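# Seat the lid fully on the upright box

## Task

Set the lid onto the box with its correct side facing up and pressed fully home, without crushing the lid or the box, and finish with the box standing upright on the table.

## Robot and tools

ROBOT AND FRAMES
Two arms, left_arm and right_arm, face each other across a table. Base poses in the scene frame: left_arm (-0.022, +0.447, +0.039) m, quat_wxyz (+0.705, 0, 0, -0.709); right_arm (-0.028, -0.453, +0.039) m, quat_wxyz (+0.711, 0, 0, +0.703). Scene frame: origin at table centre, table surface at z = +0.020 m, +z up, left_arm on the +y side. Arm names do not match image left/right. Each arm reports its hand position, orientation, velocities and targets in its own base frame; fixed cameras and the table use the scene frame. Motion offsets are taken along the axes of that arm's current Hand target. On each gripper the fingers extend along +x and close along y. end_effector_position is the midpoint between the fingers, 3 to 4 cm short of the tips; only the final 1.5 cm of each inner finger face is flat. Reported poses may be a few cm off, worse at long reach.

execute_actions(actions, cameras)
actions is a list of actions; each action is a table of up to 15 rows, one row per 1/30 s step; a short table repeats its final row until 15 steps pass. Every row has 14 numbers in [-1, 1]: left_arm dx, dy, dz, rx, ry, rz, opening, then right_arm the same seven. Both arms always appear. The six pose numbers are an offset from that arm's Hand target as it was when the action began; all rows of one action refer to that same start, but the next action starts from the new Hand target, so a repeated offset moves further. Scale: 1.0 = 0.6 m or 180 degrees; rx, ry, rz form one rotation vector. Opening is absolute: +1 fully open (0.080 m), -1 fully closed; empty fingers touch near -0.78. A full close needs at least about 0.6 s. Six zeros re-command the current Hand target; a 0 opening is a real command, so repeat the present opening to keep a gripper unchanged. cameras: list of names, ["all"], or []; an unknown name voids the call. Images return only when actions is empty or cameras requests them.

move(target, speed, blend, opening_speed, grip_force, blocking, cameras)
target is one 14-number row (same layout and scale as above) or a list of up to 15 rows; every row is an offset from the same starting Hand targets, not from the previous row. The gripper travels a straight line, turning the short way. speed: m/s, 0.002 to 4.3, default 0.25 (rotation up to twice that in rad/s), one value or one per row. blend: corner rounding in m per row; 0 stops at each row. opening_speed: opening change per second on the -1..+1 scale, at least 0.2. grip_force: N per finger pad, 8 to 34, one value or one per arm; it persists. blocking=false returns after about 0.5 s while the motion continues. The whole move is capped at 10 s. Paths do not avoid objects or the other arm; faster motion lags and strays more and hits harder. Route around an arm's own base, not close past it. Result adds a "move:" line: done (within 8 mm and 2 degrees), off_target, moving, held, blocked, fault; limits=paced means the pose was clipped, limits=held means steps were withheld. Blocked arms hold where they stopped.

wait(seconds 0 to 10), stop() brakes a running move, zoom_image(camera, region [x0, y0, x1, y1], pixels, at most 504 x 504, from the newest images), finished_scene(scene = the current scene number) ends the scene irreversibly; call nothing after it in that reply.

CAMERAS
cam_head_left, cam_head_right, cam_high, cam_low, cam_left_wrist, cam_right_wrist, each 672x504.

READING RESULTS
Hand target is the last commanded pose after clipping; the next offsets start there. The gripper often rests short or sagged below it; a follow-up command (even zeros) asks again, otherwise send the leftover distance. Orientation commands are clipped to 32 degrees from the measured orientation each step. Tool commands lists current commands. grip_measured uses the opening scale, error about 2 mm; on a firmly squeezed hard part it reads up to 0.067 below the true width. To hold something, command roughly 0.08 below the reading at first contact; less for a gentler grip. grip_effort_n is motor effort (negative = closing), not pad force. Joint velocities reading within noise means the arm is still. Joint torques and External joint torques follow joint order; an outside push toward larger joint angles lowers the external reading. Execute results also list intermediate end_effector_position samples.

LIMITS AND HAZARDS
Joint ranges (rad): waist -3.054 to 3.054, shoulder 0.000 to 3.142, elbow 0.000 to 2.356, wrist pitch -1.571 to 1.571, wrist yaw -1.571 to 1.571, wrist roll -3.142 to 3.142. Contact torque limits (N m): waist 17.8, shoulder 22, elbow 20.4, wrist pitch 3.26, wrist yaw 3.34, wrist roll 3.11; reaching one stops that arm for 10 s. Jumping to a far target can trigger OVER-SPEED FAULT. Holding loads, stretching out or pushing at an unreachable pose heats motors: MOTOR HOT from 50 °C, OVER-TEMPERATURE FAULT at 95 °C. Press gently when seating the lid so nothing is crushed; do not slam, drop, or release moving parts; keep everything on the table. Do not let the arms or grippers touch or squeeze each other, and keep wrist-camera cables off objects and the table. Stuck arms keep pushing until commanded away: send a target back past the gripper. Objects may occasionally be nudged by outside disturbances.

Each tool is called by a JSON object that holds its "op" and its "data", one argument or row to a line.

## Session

{"op": "execute_actions", "data": {
  "actions": [],
  "cameras": ["cam_head_left", "cam_high", "cam_low"]
}}

{"op": "zoom_image", "data": {
  "camera": "cam_head_left",
  "region": [180, 170, 500, 420]
}}

Scene clock: 0.00 s.
left_arm: end_effector_position=(+0.2510, -0.1120, +0.1936) grip_measured=+1.000 grip_effort_n=n/a end_effector_quat_wxyz=(+0.714, +0.466, +0.138, -0.504) | right_arm: end_effector_position=(+0.1822, +0.2428, +0.2311) grip_measured=+1.000 grip_effort_n=n/a end_effector_quat_wxyz=(+0.877, +0.064, +0.352, +0.320)
Joint positions: left_arm=[-0.126 1.057 0.871 -0.717 0.558 1.377 0.08] | right_arm=[0.988 0.994 0.883 -0.508 0.124 0.513 0.08]
Joint velocities: within noise
Joint torques (N m): no reading
External joint torques (N m): no reading
Heat: left arm: hottest wrist pitch 29 °C (+0.0 °C/min); right arm: hottest elbow 28 °C (+0.0 °C/min).
Hand target: left_arm +0.2527, -0.1114, +0.2001; +0.719, +0.467, +0.129, -0.498 | right_arm +0.1845, +0.2415, +0.2380; +0.881, +0.068, +0.341, +0.320
Tool commands: left_gripper/opening=+1.0 right_gripper/opening=+1.0
Images, in order (width x height): cam_head_left 672x504, cam_high 672x504, cam_low 672x504.

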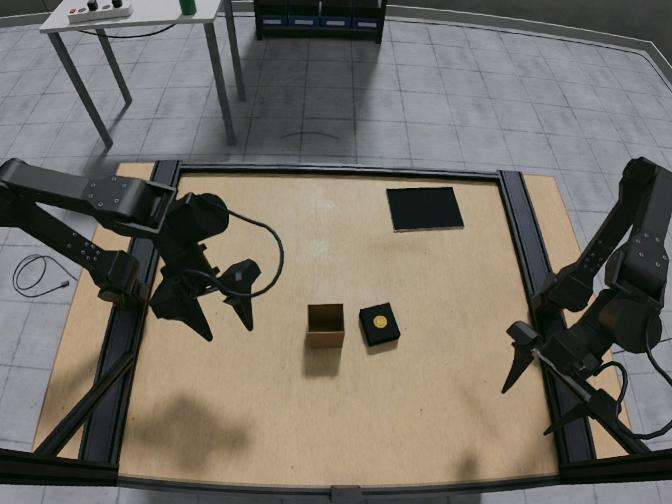

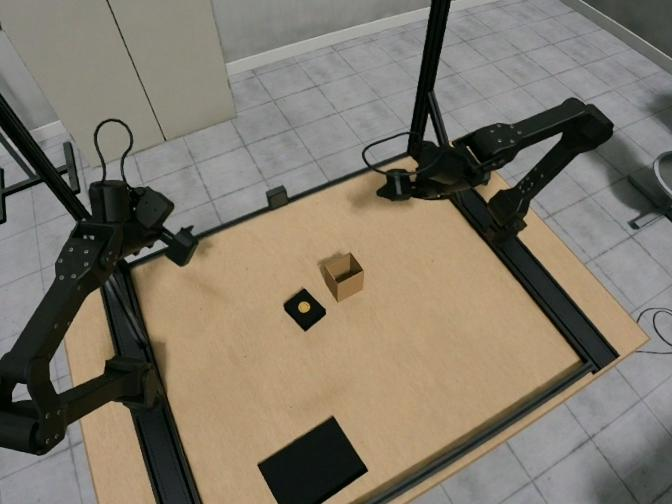

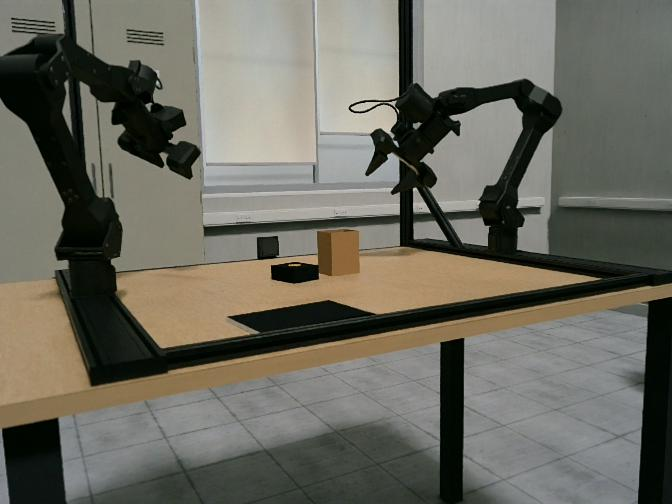

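Scaled by 1.575 from the camera's 672x504 image, which has a finer 960x720 frame.

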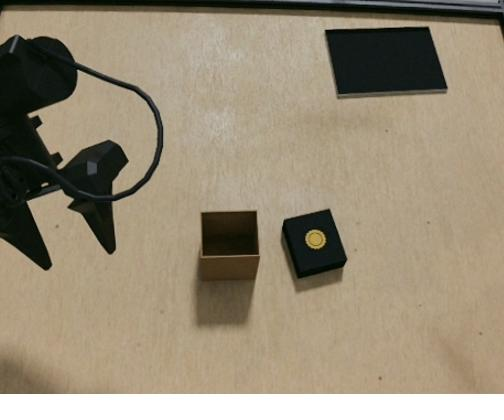

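{"op": "zoom_image", "data": {
  "camera": "cam_head_left",
  "region": [290, 290, 420, 390]
}}

{"op": "zoom_image", "data": {
  "camera": "cam_high",
  "region": [270, 240, 380, 340]
}}

{"op": "zoom_image", "data": {
  "camera": "cam_low",
  "region": [255, 215, 375, 295]
}}

Scaled by 3.877 from the camera's 672x504 image, which has a finer 960x720 frame.

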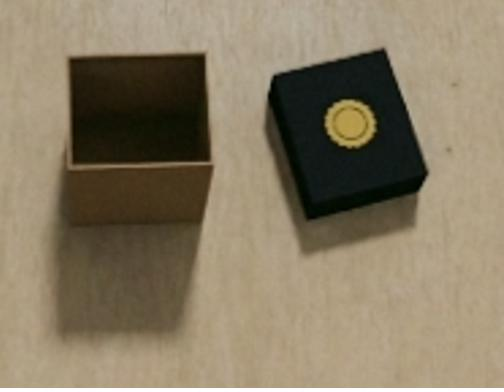

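Scaled by 4.582 from the camera's 672x504 image, which has a finer 960x720 frame.

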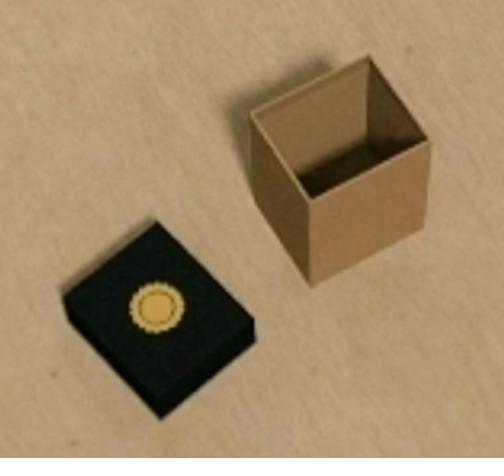

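Scaled by 4.200 from the camera's 672x504 image, which has a finer 960x720 frame.

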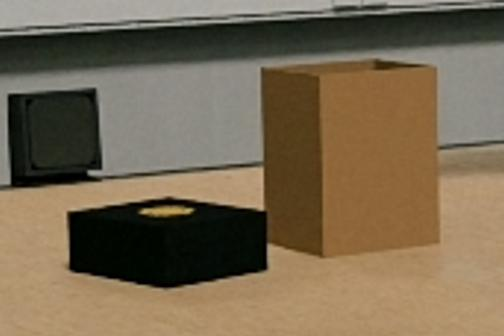

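{"op": "move", "data": {
  "target": [0.0263, -0.0467, 0.143, 0, 0, 0, 1, 0.0737, -0.3633, 0.0667, 0.4406, 0.047, -0.3921, 1],
  "speed": 0.3,
  "cameras": ["cam_right_wrist", "cam_head_left"]
}}

Scene clock: 106.30 s.
left_arm: end_effector_position=(+0.2085, -0.1896, +0.2055) grip_measured=+1.000 grip_effort_n=1.6 end_effector_quat_wxyz=(+0.707, +0.471, +0.147, -0.507) | right_arm: end_effector_position=(+0.3431, +0.1001, +0.1654) grip_measured=+1.000 grip_effort_n=-0.7 end_effector_quat_wxyz=(+0.635, +0.353, +0.494, -0.478)
Joint positions: left_arm=[-0.626 0.996 0.878 -0.658 0.211 0.992 0.08] | right_arm=[0.393 1.939 1.812 -1.493 0.262 1.668 0.08]
Joint torques (N m): left_arm=[-0.26 -2.39 8.4 2.21 -0.06 -0.13] | right_arm=[0.04 -7.06 6.61 -0.03 -0.09 0.12]
External joint torques (N m): left_arm=[-0.26 0.12 1.77 0.82 -0.18 -0.11] | right_arm=[0.07 1.31 1.01 -0.25 -0.32 0.12]
Heat: left arm: hottest wrist pitch 32 °C (+1.0 °C/min); right arm: hottest elbow 37 °C (+2.0 °C/min).
Hand target: left_arm +0.2127, -0.1914, +0.2201; +0.719, +0.467, +0.129, -0.498 | right_arm +0.3480, +0.1012, +0.1697; +0.635, +0.365, +0.488, -0.476
Off the commanded pose: left_arm 0.015 m, 3 deg | right_arm 0.007 m, 2 deg.
move: off_target (left_arm)
Images, in order (width x height): cam_head_left 672x504, cam_right_wrist 672x504.

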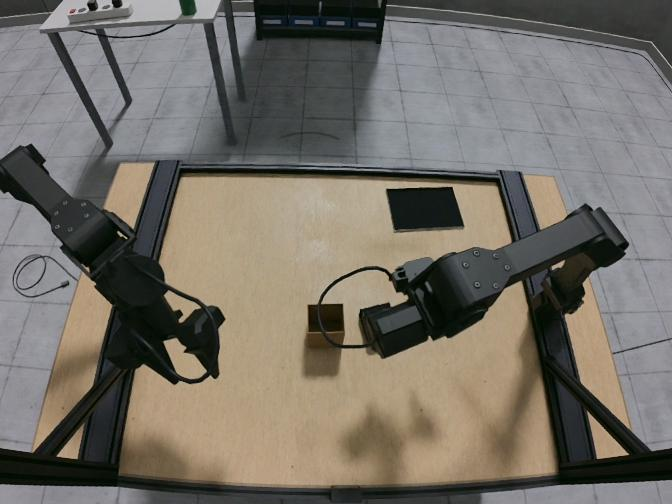

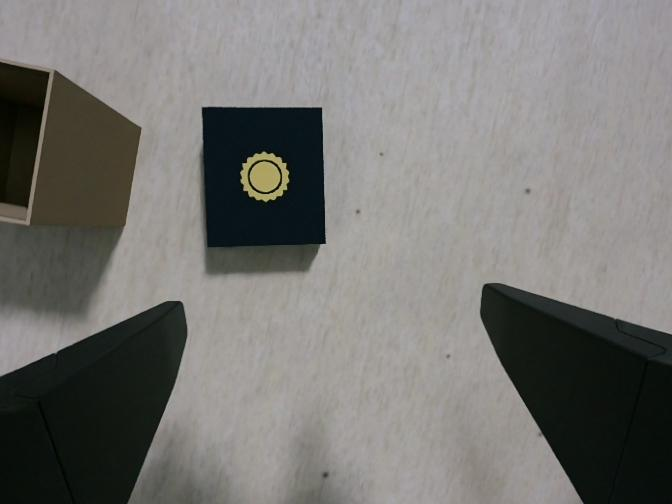

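{"op": "move", "data": {
  "target": [0, 0, 0, 0, 0, 0, 1, 0.1173, 0.0513, -0.1253, 0.0087, -0.2225, -0.0057, 1],
  "speed": 0.25,
  "cameras": ["cam_right_wrist", "cam_head_left", "cam_low"]
}}

Scene clock: 267.43 s.
left_arm: end_effector_position=(+0.2085, -0.1896, +0.2055) grip_measured=+1.000 grip_effort_n=1.6 end_effector_quat_wxyz=(+0.707, +0.471, +0.147, -0.507) | right_arm: end_effector_position=(+0.3573, +0.1624, +0.0773) grip_measured=+1.000 grip_effort_n=-0.2 end_effector_quat_wxyz=(+0.765, +0.197, +0.256, -0.558)
Joint positions: left_arm=[-0.626 0.996 0.878 -0.658 0.211 0.992 0.08] | right_arm=[0.711 2.36 1.881 -1.552 0.82 2.187 0.08]
Joint torques (N m): left_arm=[-0.24 -2.39 8.4 2.21 -0.05 -0.14] | right_arm=[-0.35 -8.89 5.69 -0.83 1.07 0.15]
External joint torques (N m): left_arm=[-0.21 0.11 1.8 0.83 -0.18 -0.11] | right_arm=[-0.32 1.39 0.88 -0.4 0.62 0.15]
Heat: left arm: hottest wrist pitch 40 °C (+0.0 °C/min); right arm: hottest elbow 41 °C (+0.0 °C/min).
Hand target: left_arm +0.2127, -0.1914, +0.2201; +0.719, +0.467, +0.129, -0.498 | right_arm +0.3622, +0.1621, +0.0823; +0.754, +0.184, +0.238, -0.584
Off the commanded pose: left_arm 0.015 m, 3 deg | right_arm 0.007 m, 4 deg.
joint sent to its limit (right arm) — joint 4 (wrist pitch), lower limit. The joint targets are off in position and orientation.
move: off_target (left_arm, right_arm)
Images, in order (width x height): cam_head_left 672x504, cam_low 672x504, cam_right_wrist 672x504.

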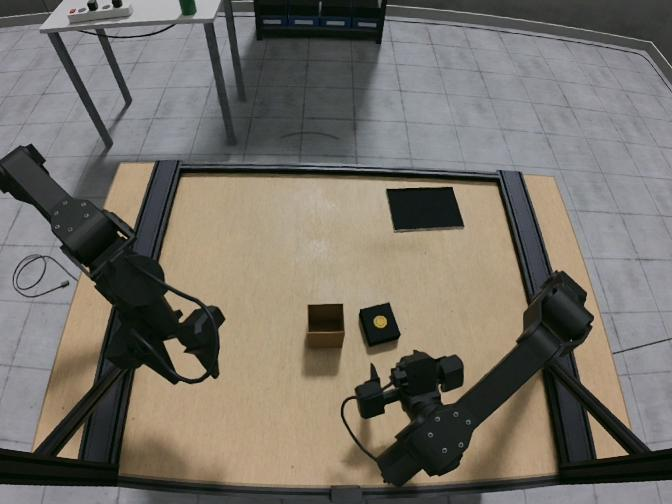

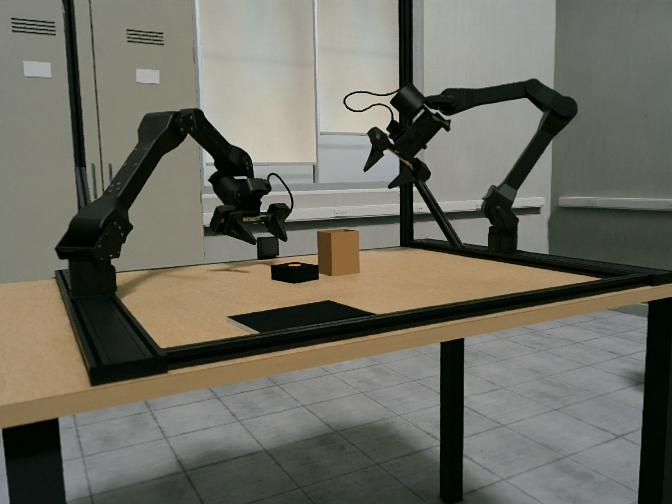

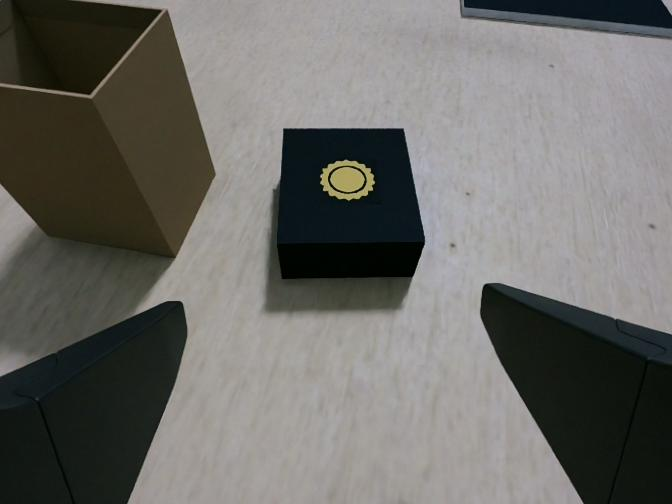

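{"op": "move", "data": {
  "target": [0, 0, 0, 0, 0, 0, 1, 0.0723, -0.0047, 0.0025, 0, 0, 0, 1],
  "speed": 0.15,
  "cameras": ["cam_right_wrist"]
}}

Scene clock: 325.83 s.
left_arm: end_effector_position=(+0.2085, -0.1896, +0.2055) grip_measured=+1.000 grip_effort_n=1.2 end_effector_quat_wxyz=(+0.707, +0.471, +0.147, -0.507) | right_arm: end_effector_position=(+0.3678, +0.1297, +0.0598) grip_measured=+1.000 grip_effort_n=-0.7 end_effector_quat_wxyz=(+0.751, +0.192, +0.244, -0.583)
Joint positions: left_arm=[-0.626 0.996 0.878 -0.658 0.211 0.992 0.08] | right_arm=[0.632 2.37 1.814 -1.483 0.848 2.17 0.08]
Joint torques (N m): left_arm=[-0.25 -2.38 8.39 2.21 -0.05 -0.13] | right_arm=[0.11 -8.71 2.64 -0.06 1.06 -0.1]
External joint torques (N m): left_arm=[-0.26 0.12 1.84 0.85 -0.17 -0.11] | right_arm=[0.06 1.48 -2.09 0.34 0.6 -0.1]
Heat: left arm: hottest wrist pitch 41 °C (+1.0 °C/min); right arm: hottest elbow 37 °C (-5.0 °C/min).
Hand target: left_arm +0.2127, -0.1914, +0.2201; +0.719, +0.467, +0.129, -0.498 | right_arm +0.3686, +0.1262, +0.0587; +0.754, +0.184, +0.238, -0.584
Off the commanded pose: left_arm 0.015 m, 3 deg | right_arm 0.004 m, 1 deg.
move: off_target (left_arm)
Images, in order (width x height): cam_right_wrist 672x504.

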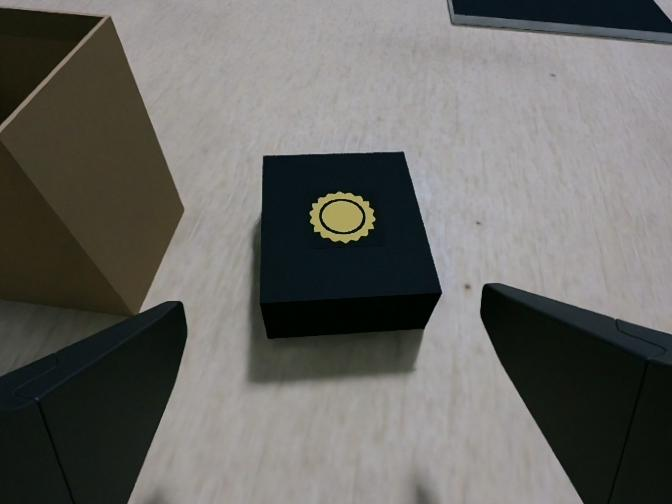

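{"op": "move", "data": {
  "target": [0, 0, 0, 0, 0, 0, 1, 0.1188, -0.0077, -0.0042, 0, 0, 0, 1],
  "speed": 0.12,
  "cameras": ["cam_right_wrist", "cam_low"]
}}

{"op": "zoom_image", "data": {
  "camera": "cam_low",
  "region": [215, 190, 375, 300]
}}

Scene clock: 349.47 s.
left_arm: end_effector_position=(+0.2085, -0.1896, +0.2055) grip_measured=+1.000 grip_effort_n=1.2 end_effector_quat_wxyz=(+0.707, +0.471, +0.147, -0.507) | right_arm: end_effector_position=(+0.3781, +0.0703, +0.0109) grip_measured=+1.000 grip_effort_n=-0.7 end_effector_quat_wxyz=(+0.750, +0.184, +0.242, -0.587)
Joint positions: left_arm=[-0.626 0.996 0.878 -0.658 0.211 0.992 0.08] | right_arm=[0.497 2.343 1.557 -1.129 0.907 1.987 0.08]
Joint torques (N m): left_arm=[-0.24 -2.4 8.39 2.21 -0.05 -0.13] | right_arm=[-0.39 -10.56 2.37 0.41 0.77 -0.14]
External joint torques (N m): left_arm=[-0.24 0.13 1.78 0.83 -0.17 -0.11] | right_arm=[-0.38 -0.77 -2.1 0.61 0.26 -0.14]
Heat: left arm: hottest wrist pitch 41 °C (+1.0 °C/min); right arm: hottest elbow 34 °C (-4.0 °C/min).
Hand target: left_arm +0.2127, -0.1914, +0.2201; +0.719, +0.467, +0.129, -0.498 | right_arm +0.3784, +0.0699, +0.0157; +0.754, +0.184, +0.238, -0.584
Off the commanded pose: left_arm 0.015 m, 3 deg | right_arm 0.005 m, 1 deg.
move: off_target (left_arm)
Images, in order (width x height): cam_low 672x504, cam_right_wrist 672x504.

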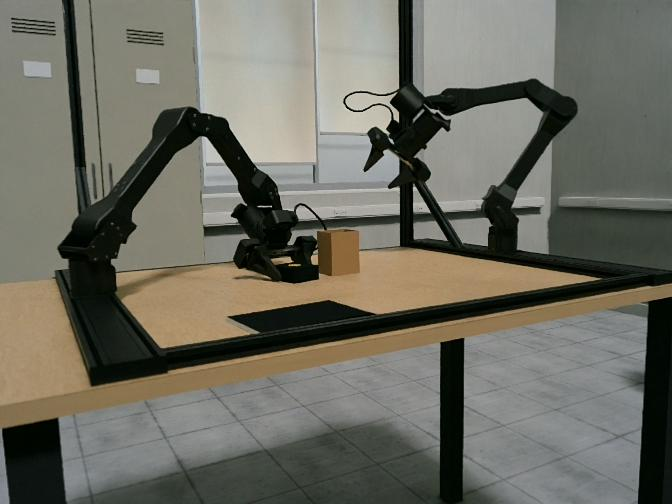

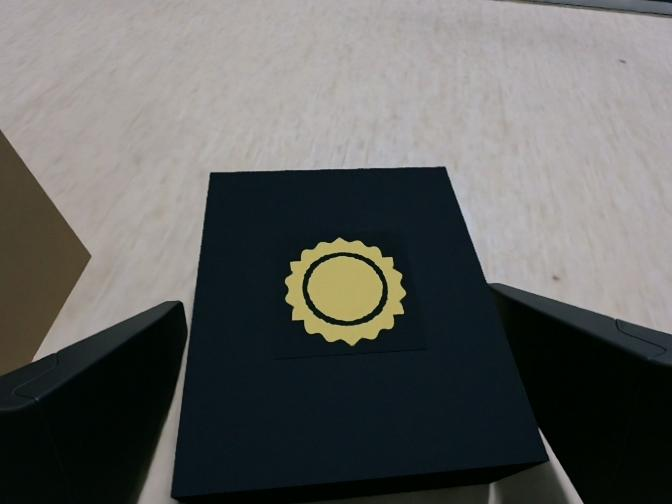

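Scaled by 3.150 from the camera's 672x504 image, which has a finer 960x720 frame.

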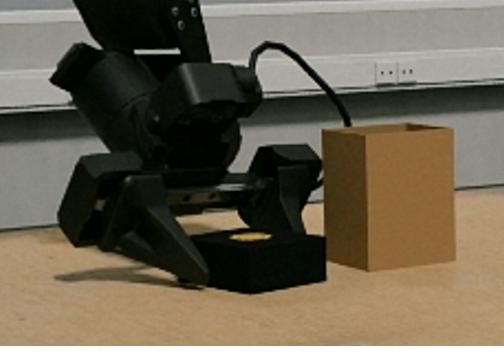

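{"op": "wait", "data": {
  "seconds": 0.1,
  "cameras": ["cam_head_left", "cam_high"]
}}

{"op": "zoom_image", "data": {
  "camera": "cam_head_left",
  "region": [280, 280, 460, 440]
}}

{"op": "zoom_image", "data": {
  "camera": "cam_high",
  "region": [250, 200, 390, 340]
}}

Scene clock: 361.57 s.
left_arm: end_effector_position=(+0.2085, -0.1896, +0.2055) grip_measured=+1.000 grip_effort_n=1.2 end_effector_quat_wxyz=(+0.707, +0.471, +0.147, -0.507) | right_arm: end_effector_position=(+0.3781, +0.0703, +0.0109) grip_measured=+1.000 grip_effort_n=-0.7 end_effector_quat_wxyz=(+0.750, +0.184, +0.242, -0.587)
Joint positions: left_arm=[-0.626 0.996 0.878 -0.658 0.211 0.992 0.08] | right_arm=[0.497 2.343 1.557 -1.129 0.907 1.987 0.08]
Joint torques (N m): left_arm=[-0.25 -2.39 8.4 2.21 -0.05 -0.13] | right_arm=[-0.36 -10.59 2.3 0.41 0.78 -0.11]
External joint torques (N m): left_arm=[-0.28 0.14 1.76 0.82 -0.16 -0.11] | right_arm=[-0.34 -0.84 -2.09 0.63 0.28 -0.11]
Heat: left arm: hottest wrist pitch 41 °C (+0.0 °C/min); right arm: hottest shoulder 33 °C (+3.0 °C/min).
Hand target: left_arm +0.2127, -0.1914, +0.2201; +0.719, +0.467, +0.129, -0.498 | right_arm +0.3784, +0.0699, +0.0157; +0.754, +0.184, +0.238, -0.584
Tool commands: left_gripper/opening=+1.0 right_gripper/opening=+1.0
Off the commanded pose: left_arm 0.015 m, 3 deg | right_arm 0.005 m, 1 deg.
wait: 0.10 s; at rest from the start
Images, in order (width x height): cam_head_left 672x504, cam_high 672x504.

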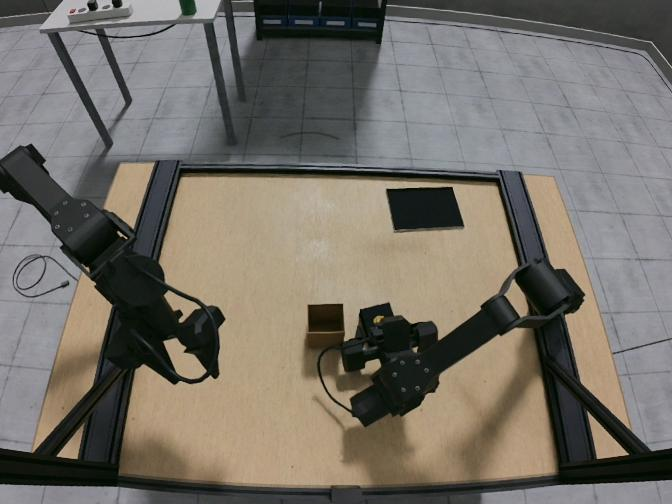

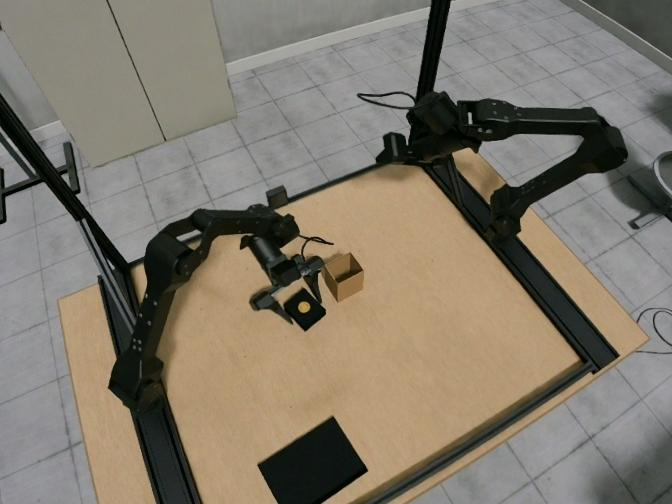

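Scaled by 2.800 from the camera's 672x504 image, which has a finer 960x720 frame.

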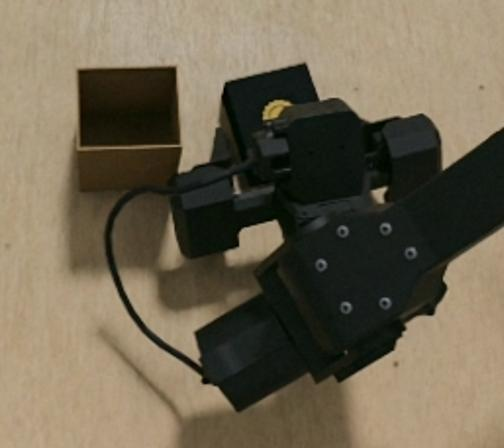

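Scaled by 3.600 from the camera's 672x504 image, which has a finer 960x720 frame.

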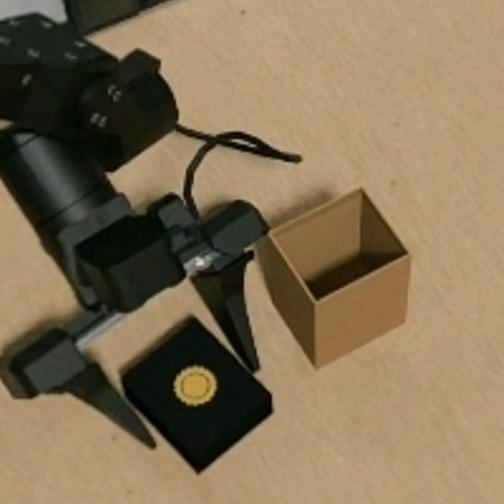

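{"op": "move", "data": {
  "target": [
    [0, 0, 0, 0, 0, 0, 1, -0.0035, -0.0025, 0.005, 0, 0, 0, 1],
    [0, 0, 0, 0, 0, 0, 1, -0.0035, -0.0025, 0.005, 0, 0, 0, 0.42]
  ],
  "speed": 0.05,
  "opening_speed": 0.4,
  "grip_force": [10, 10],
  "cameras": ["cam_right_wrist"]
}}

Scene clock: 399.10 s.
left_arm: end_effector_position=(+0.2085, -0.1896, +0.2055) grip_measured=+1.000 grip_effort_n=1.2 end_effector_quat_wxyz=(+0.707, +0.471, +0.147, -0.507) | right_arm: end_effector_position=(+0.3767, +0.0734, +0.0122) grip_measured=+0.616 grip_effort_n=-35.1 end_effector_quat_wxyz=(+0.754, +0.181, +0.245, -0.583)
Joint positions: left_arm=[-0.626 0.996 0.878 -0.658 0.211 0.992 0.08] | right_arm=[0.507 2.337 1.553 -1.129 0.907 1.981 0.063]
Joint torques (N m): left_arm=[-0.24 -2.4 8.4 2.21 -0.05 -0.13] | right_arm=[-0.31 -11.28 2.37 -0.19 0.78 -0.11]
External joint torques (N m): left_arm=[-0.24 0.14 1.76 0.82 -0.17 -0.11] | right_arm=[-0.29 -1.61 -2.01 0.03 0.27 -0.11]
Heat: left arm: hottest wrist pitch 41 °C (+0.0 °C/min); right arm: hottest shoulder 35 °C (+4.1 °C/min).
Hand target: left_arm +0.2127, -0.1914, +0.2201; +0.719, +0.467, +0.129, -0.498 | right_arm +0.3769, +0.0695, +0.0194; +0.754, +0.184, +0.238, -0.584
Off the commanded pose: left_arm 0.015 m, 3 deg | right_arm 0.008 m, 1 deg.
grip_force (N): 10, 10
move: off_target (left_arm)
Images, in order (width x height): cam_right_wrist 672x504.

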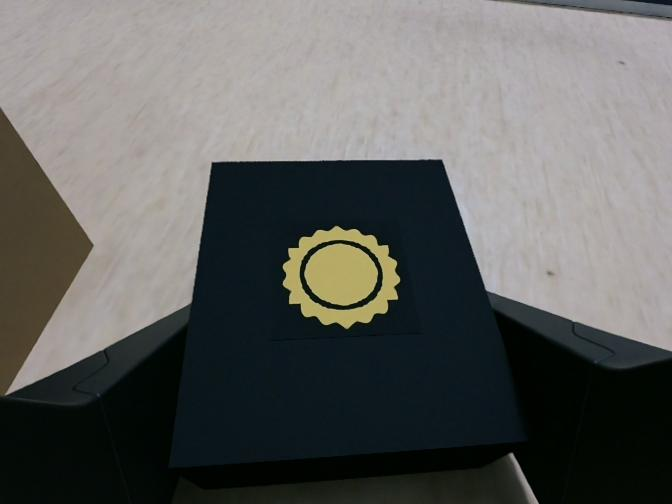

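{"op": "move", "data": {
  "target": [
    [0, 0, 0, 0, 0, 0, 1, -0.1243, 0, 0.1775, 0, 0, 0, 0.42],
    [0, 0, 0, 0, 0, 0, 1, -0.084, 0.143, 0.213, -0.2441, 0, 0.3486, 0.42]
  ],
  "speed": [0.15, 0.2],
  "blend": [0.01, 0],
  "cameras": ["cam_right_wrist", "cam_low", "cam_head_left", "cam_high"]
}}

{"op": "zoom_image", "data": {
  "camera": "cam_low",
  "region": [270, 170, 390, 290]
}}

{"op": "zoom_image", "data": {
  "camera": "cam_head_left",
  "region": [280, 270, 400, 380]
}}

Scene clock: 444.03 s.
left_arm: end_effector_position=(+0.2085, -0.1896, +0.2055) grip_measured=+1.000 grip_effort_n=1.2 end_effector_quat_wxyz=(+0.707, +0.471, +0.147, -0.507) | right_arm: end_effector_position=(+0.4652, +0.0599, +0.1481) grip_measured=+0.616 grip_effort_n=-35.1 end_effector_quat_wxyz=(+0.951, -0.006, +0.310, +0.008)
Joint positions: left_arm=[-0.626 0.996 0.878 -0.658 0.211 0.992 0.08] | right_arm=[0.168 1.714 1.119 -0.042 0.124 0.082 0.063]
Joint torques (N m): left_arm=[-0.23 -2.4 8.4 2.21 -0.05 -0.14] | right_arm=[0.11 -7.19 5.48 2.71 -0.26 -0.11]
External joint torques (N m): left_arm=[-0.24 0.09 1.84 0.84 -0.17 -0.12] | right_arm=[0.17 0.54 -1.16 1.15 -0.32 -0.11]
Heat: left arm: hottest wrist pitch 42 °C (+1.0 °C/min); right arm: hottest shoulder 37 °C (+3.0 °C/min).
Hand target: left_arm +0.2127, -0.1914, +0.2201; +0.719, +0.467, +0.129, -0.498 | right_arm +0.4679, +0.0600, +0.1531; +0.954, -0.003, +0.300, +0.009
Off the commanded pose: left_arm 0.015 m, 3 deg | right_arm 0.006 m, 1 deg.
grip_force (N): 10, 10
move: off_target (left_arm)
Images, in order (width x height): cam_head_left 672x504, cam_high 672x504, cam_low 672x504, cam_right_wrist 672x504.

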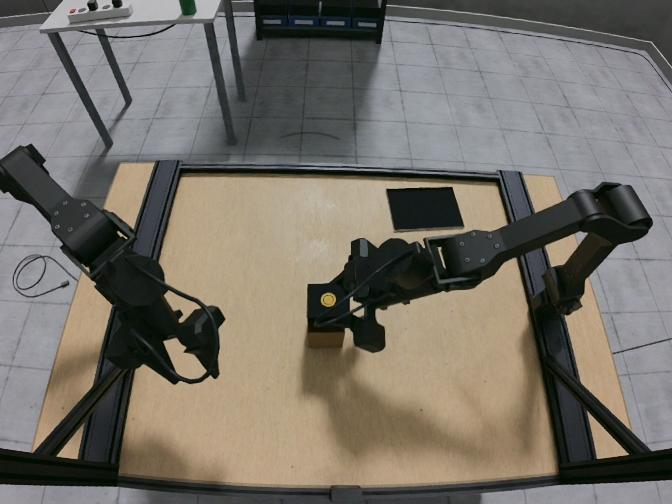

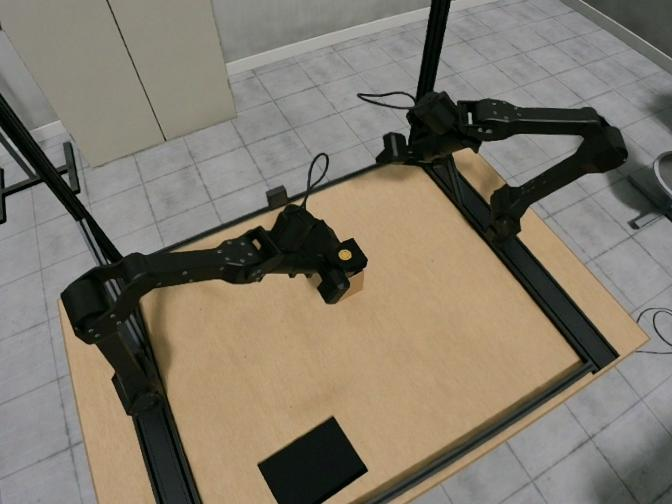

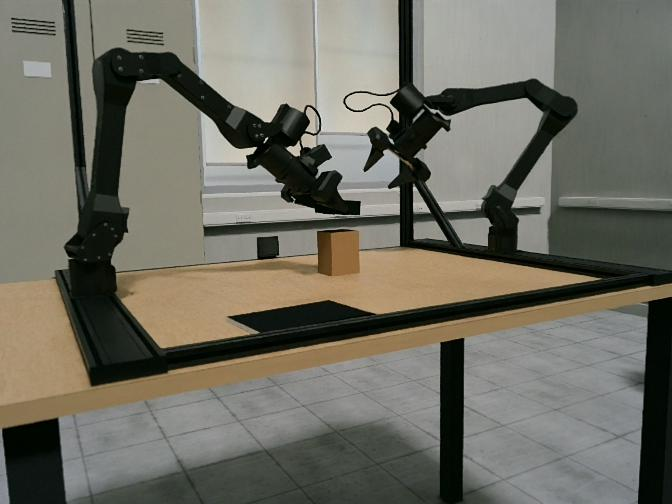

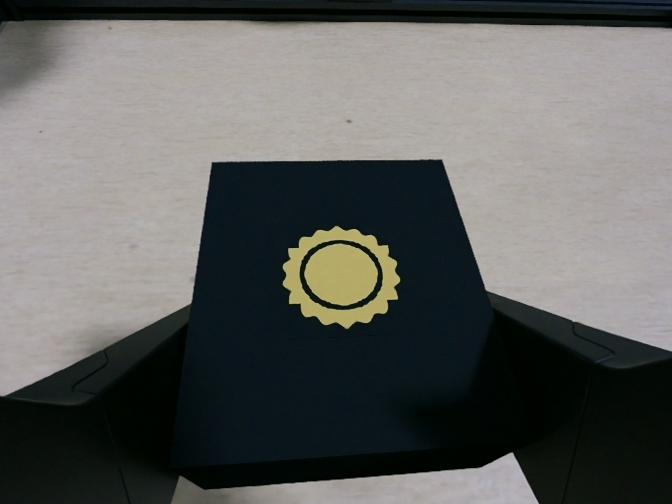

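Scaled by 4.200 from the camera's 672x504 image, which has a finer 960x720 frame.

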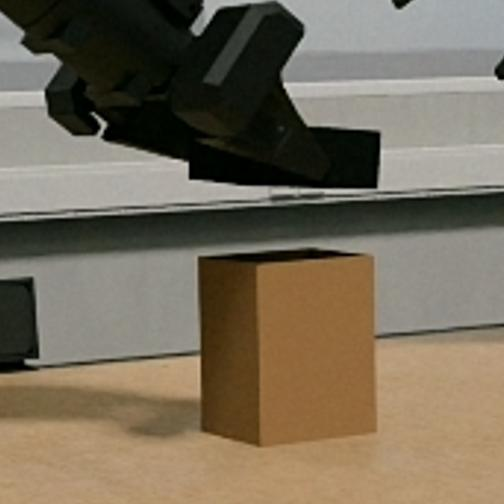

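Scaled by 4.200 from the camera's 672x504 image, which has a finer 960x720 frame.

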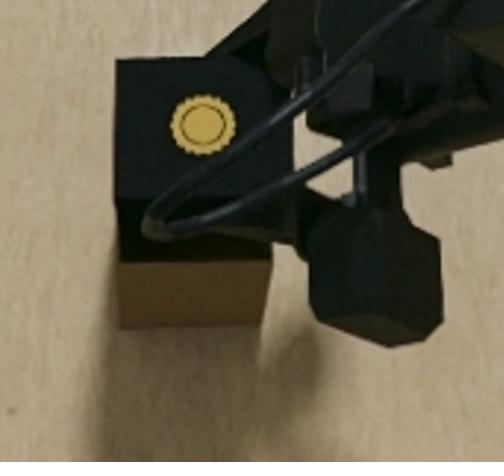

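{"op": "wait", "data": {
  "seconds": 0.1,
  "cameras": ["cam_head_right", "cam_high"]
}}

{"op": "zoom_image", "data": {
  "camera": "cam_head_right",
  "region": [280, 270, 400, 380]
}}

{"op": "zoom_image", "data": {
  "camera": "cam_high",
  "region": [290, 210, 410, 330]
}}

Scene clock: 479.77 s.
left_arm: end_effector_position=(+0.2085, -0.1896, +0.2055) grip_measured=+1.000 grip_effort_n=1.2 end_effector_quat_wxyz=(+0.707, +0.471, +0.147, -0.507) | right_arm: end_effector_position=(+0.4649, +0.0620, +0.1481) grip_measured=+0.616 grip_effort_n=-34.7 end_effector_quat_wxyz=(+0.951, -0.007, +0.310, +0.010)
Joint positions: left_arm=[-0.626 0.996 0.878 -0.658 0.211 0.992 0.08] | right_arm=[0.172 1.714 1.119 -0.042 0.124 0.082 0.063]
Joint torques (N m): left_arm=[-0.26 -2.39 8.4 2.21 -0.05 -0.14] | right_arm=[-0.12 -7.18 5.54 2.71 -0.26 -0.14]
External joint torques (N m): left_arm=[-0.23 0.14 1.79 0.82 -0.18 -0.12] | right_arm=[-0.08 0.52 -1.09 1.14 -0.31 -0.14]
Heat: left arm: hottest wrist pitch 42 °C (+1.0 °C/min); right arm: hottest wrist pitch 35 °C (+10.0 °C/min).
Hand target: left_arm +0.2127, -0.1914, +0.2201; +0.719, +0.467, +0.129, -0.498 | right_arm +0.4679, +0.0600, +0.1531; +0.954, -0.003, +0.300, +0.009
Tool commands: left_gripper/opening=+1.0 right_gripper/opening=+0.42
Off the commanded pose: left_arm 0.015 m, 3 deg | right_arm 0.006 m, 1 deg.
grip_force (N): 10, 10
wait: 0.10 s; at rest from the start
Images, in order (width x height): cam_head_right 672x504, cam_high 672x504.

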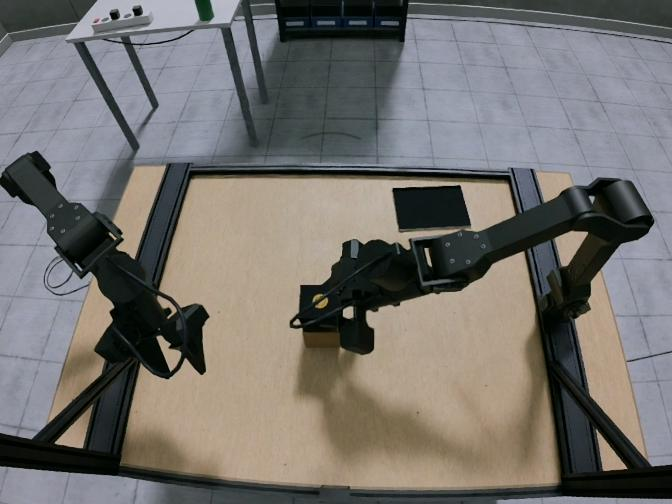

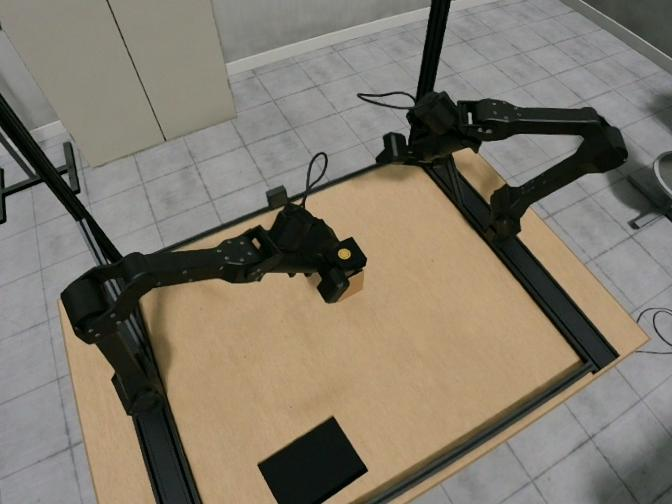

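Scaled by 4.200 from the camera's 672x504 image, which has a finer 960x720 frame.

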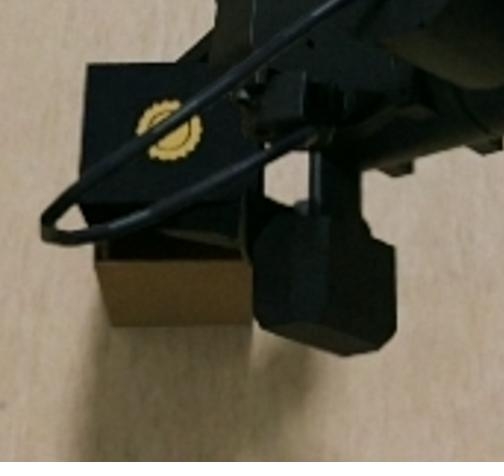

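Scaled by 4.200 from the camera's 672x504 image, which has a finer 960x720 frame.

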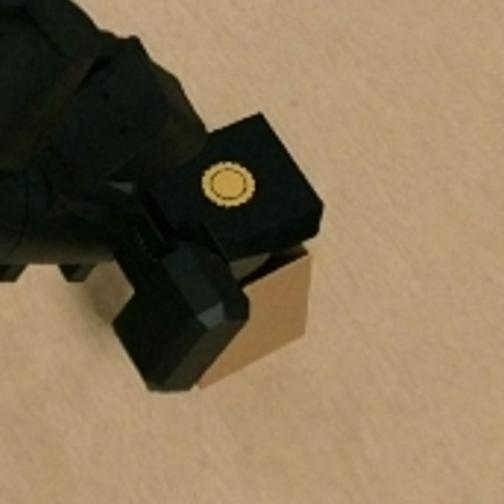

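{"op": "zoom_image", "data": {
  "camera": "cam_head_right",
  "region": [290, 275, 350, 355]
}}

{"op": "zoom_image", "data": {
  "camera": "cam_high",
  "region": [325, 230, 385, 310]
}}

Scaled by 6.300 from the camera's 672x504 image, which has a finer 960x720 frame.

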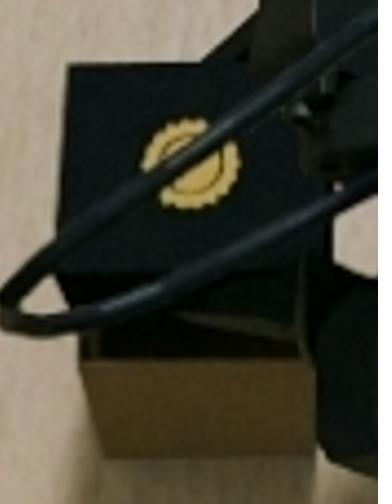

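Scaled by 6.300 from the camera's 672x504 image, which has a finer 960x720 frame.

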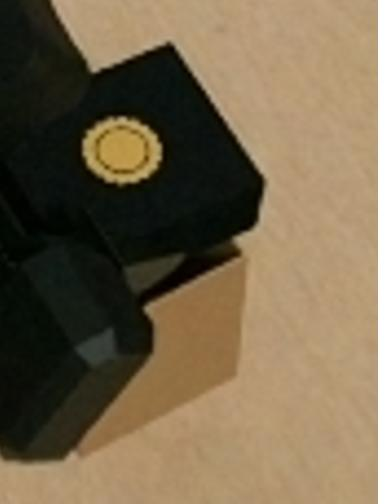

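{"op": "move", "data": {
  "target": [0, 0, 0, 0, 0, 0, 1, 0.0318, 0.0100, -0.0357, 0, 0, 0, 0.42],
  "speed": 0.08,
  "cameras": ["cam_right_wrist", "cam_low", "cam_head_left", "cam_head_right", "cam_high"]
}}

{"op": "zoom_image", "data": {
  "camera": "cam_low",
  "region": [300, 190, 380, 285]
}}

{"op": "zoom_image", "data": {
  "camera": "cam_head_left",
  "region": [295, 275, 365, 355]
}}

{"op": "zoom_image", "data": {
  "camera": "cam_head_right",
  "region": [290, 275, 360, 355]
}}

{"op": "zoom_image", "data": {
  "camera": "cam_high",
  "region": [315, 230, 385, 310]
}}

Scene clock: 529.60 s.
left_arm: end_effector_position=(+0.2085, -0.1896, +0.2055) grip_measured=+1.000 grip_effort_n=1.6 end_effector_quat_wxyz=(+0.707, +0.471, +0.147, -0.507) | right_arm: end_effector_position=(+0.4710, +0.0690, +0.1263) grip_measured=+0.616 grip_effort_n=-34.7 end_effector_quat_wxyz=(+0.953, -0.007, +0.303, +0.016)
Joint positions: left_arm=[-0.626 0.996 0.878 -0.658 0.211 0.992 0.08] | right_arm=[0.184 1.769 1.079 0.069 0.124 0.084 0.063]
Joint torques (N m): left_arm=[-0.24 -2.39 8.41 2.21 -0.05 -0.13] | right_arm=[0.26 -6.87 4.14 2.71 0.22 0.09]
External joint torques (N m): left_arm=[-0.25 0.16 1.73 0.81 -0.17 -0.11] | right_arm=[0.26 1.06 -2.27 1.14 0.17 0.08]
Heat: left arm: hottest wrist pitch 42 °C (+0.0 °C/min); right arm: hottest wrist pitch 38 °C (+5.0 °C/min).
Hand target: left_arm +0.2127, -0.1914, +0.2201; +0.719, +0.467, +0.129, -0.498 | right_arm +0.4711, +0.0660, +0.1246; +0.954, -0.003, +0.300, +0.009
Off the commanded pose: left_arm 0.015 m, 3 deg | right_arm 0.003 m, 1 deg.
grip_force (N): 10, 10
move: off_target (left_arm)
Images, in order (width x height): cam_head_left 672x504, cam_head_right 672x504, cam_high 672x504, cam_low 672x504, cam_right_wrist 672x504.

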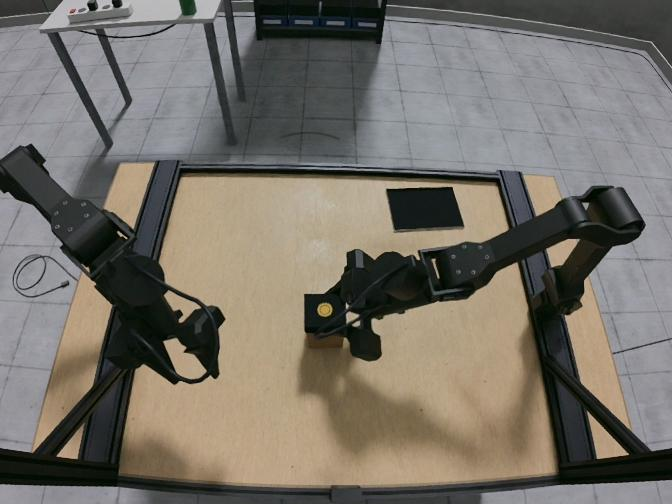

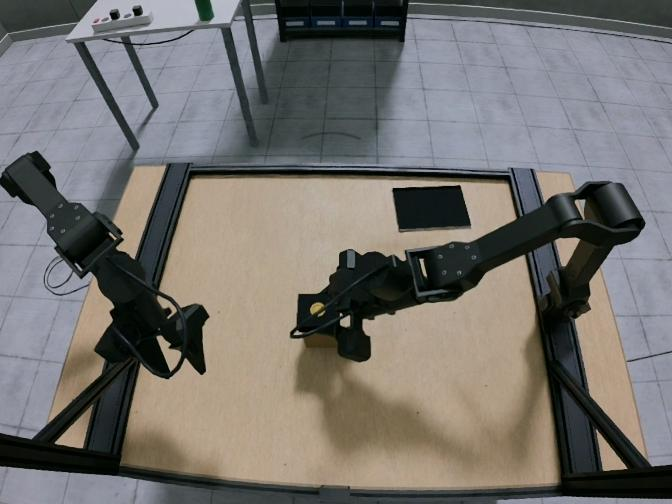

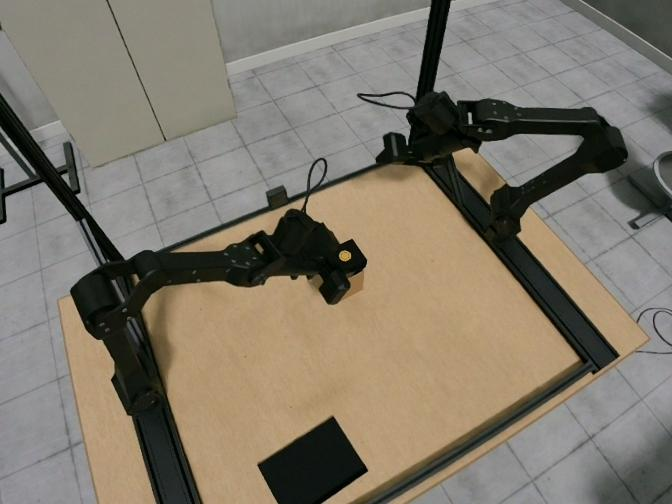

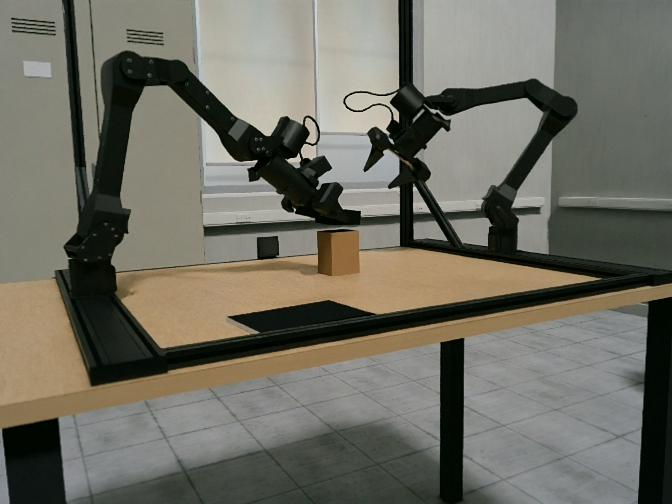

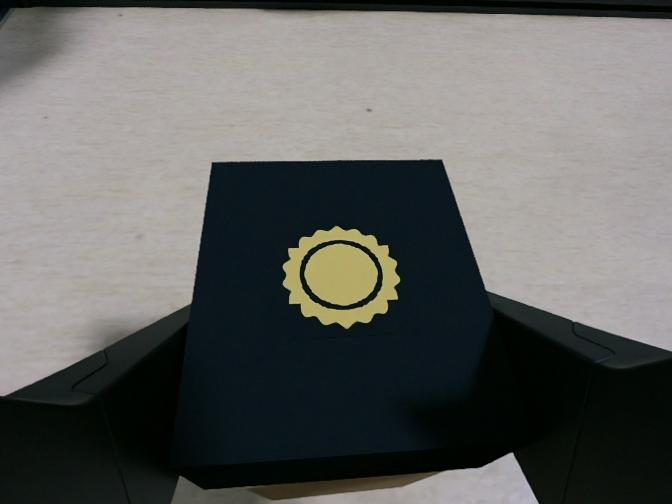

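Scaled by 5.305 from the camera's 672x504 image, which has a finer 960x720 frame.

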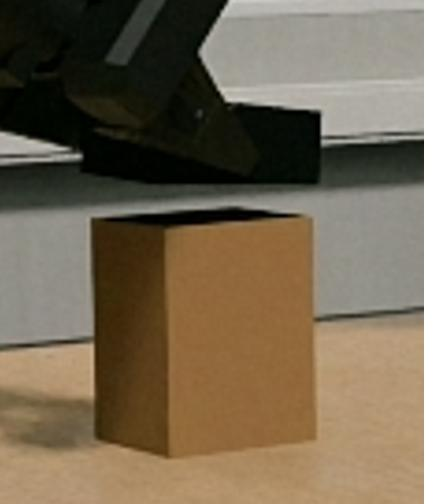

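Scaled by 6.300 from the camera's 672x504 image, which has a finer 960x720 frame.

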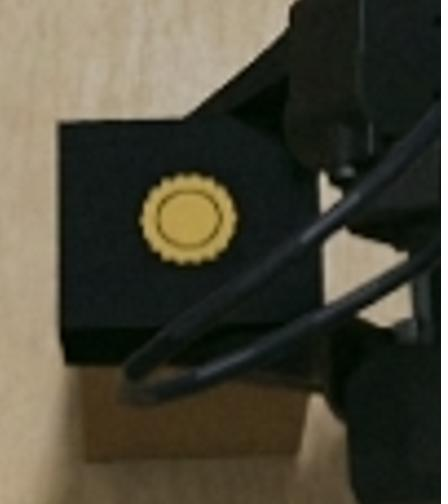

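Scaled by 6.300 from the camera's 672x504 image, which has a finer 960x720 frame.

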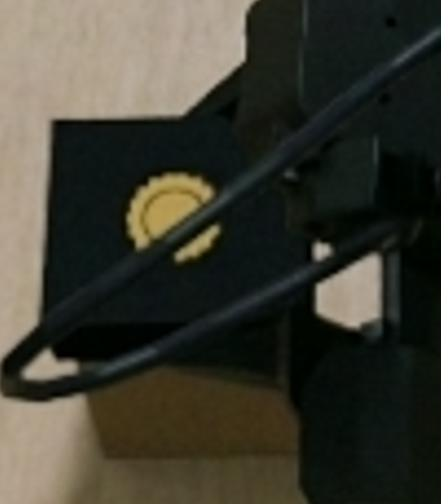

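Scaled by 6.300 from the camera's 672x504 image, which has a finer 960x720 frame.

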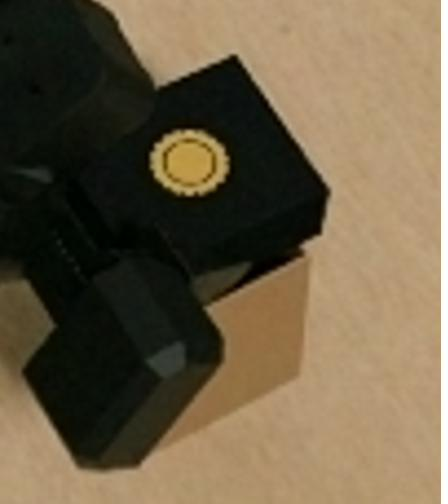

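{"op": "zoom_image", "data": {
  "camera": "cam_high",
  "region": [340, 235, 375, 275]
}}

{"op": "zoom_image", "data": {
  "camera": "cam_low",
  "region": [310, 205, 370, 240]
}}

{"op": "zoom_image", "data": {
  "camera": "cam_right_wrist",
  "region": [150, 400, 550, 504]
}}

Scaled by 12.600 from the camera's 672x504 image, which has a finer 960x720 frame.

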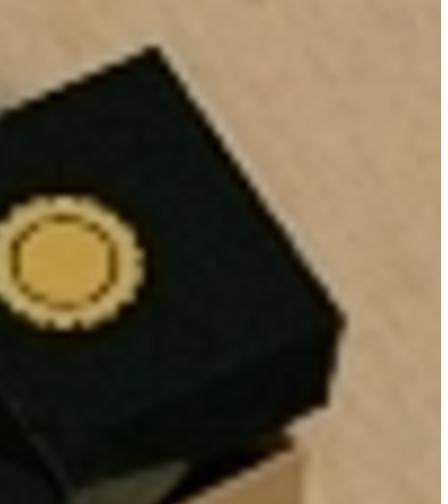

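Scaled by 8.400 from the camera's 672x504 image, which has a finer 960x720 frame.

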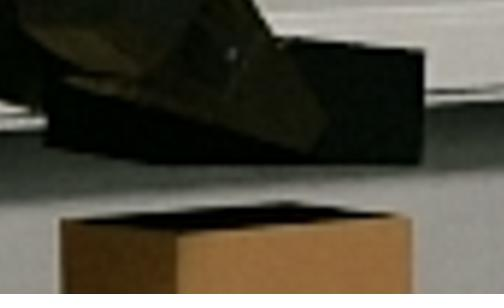

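Scaled by 1.260 from the camera's 672x504 image, which has a finer 960x720 frame.

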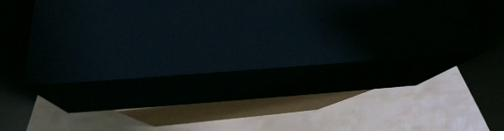

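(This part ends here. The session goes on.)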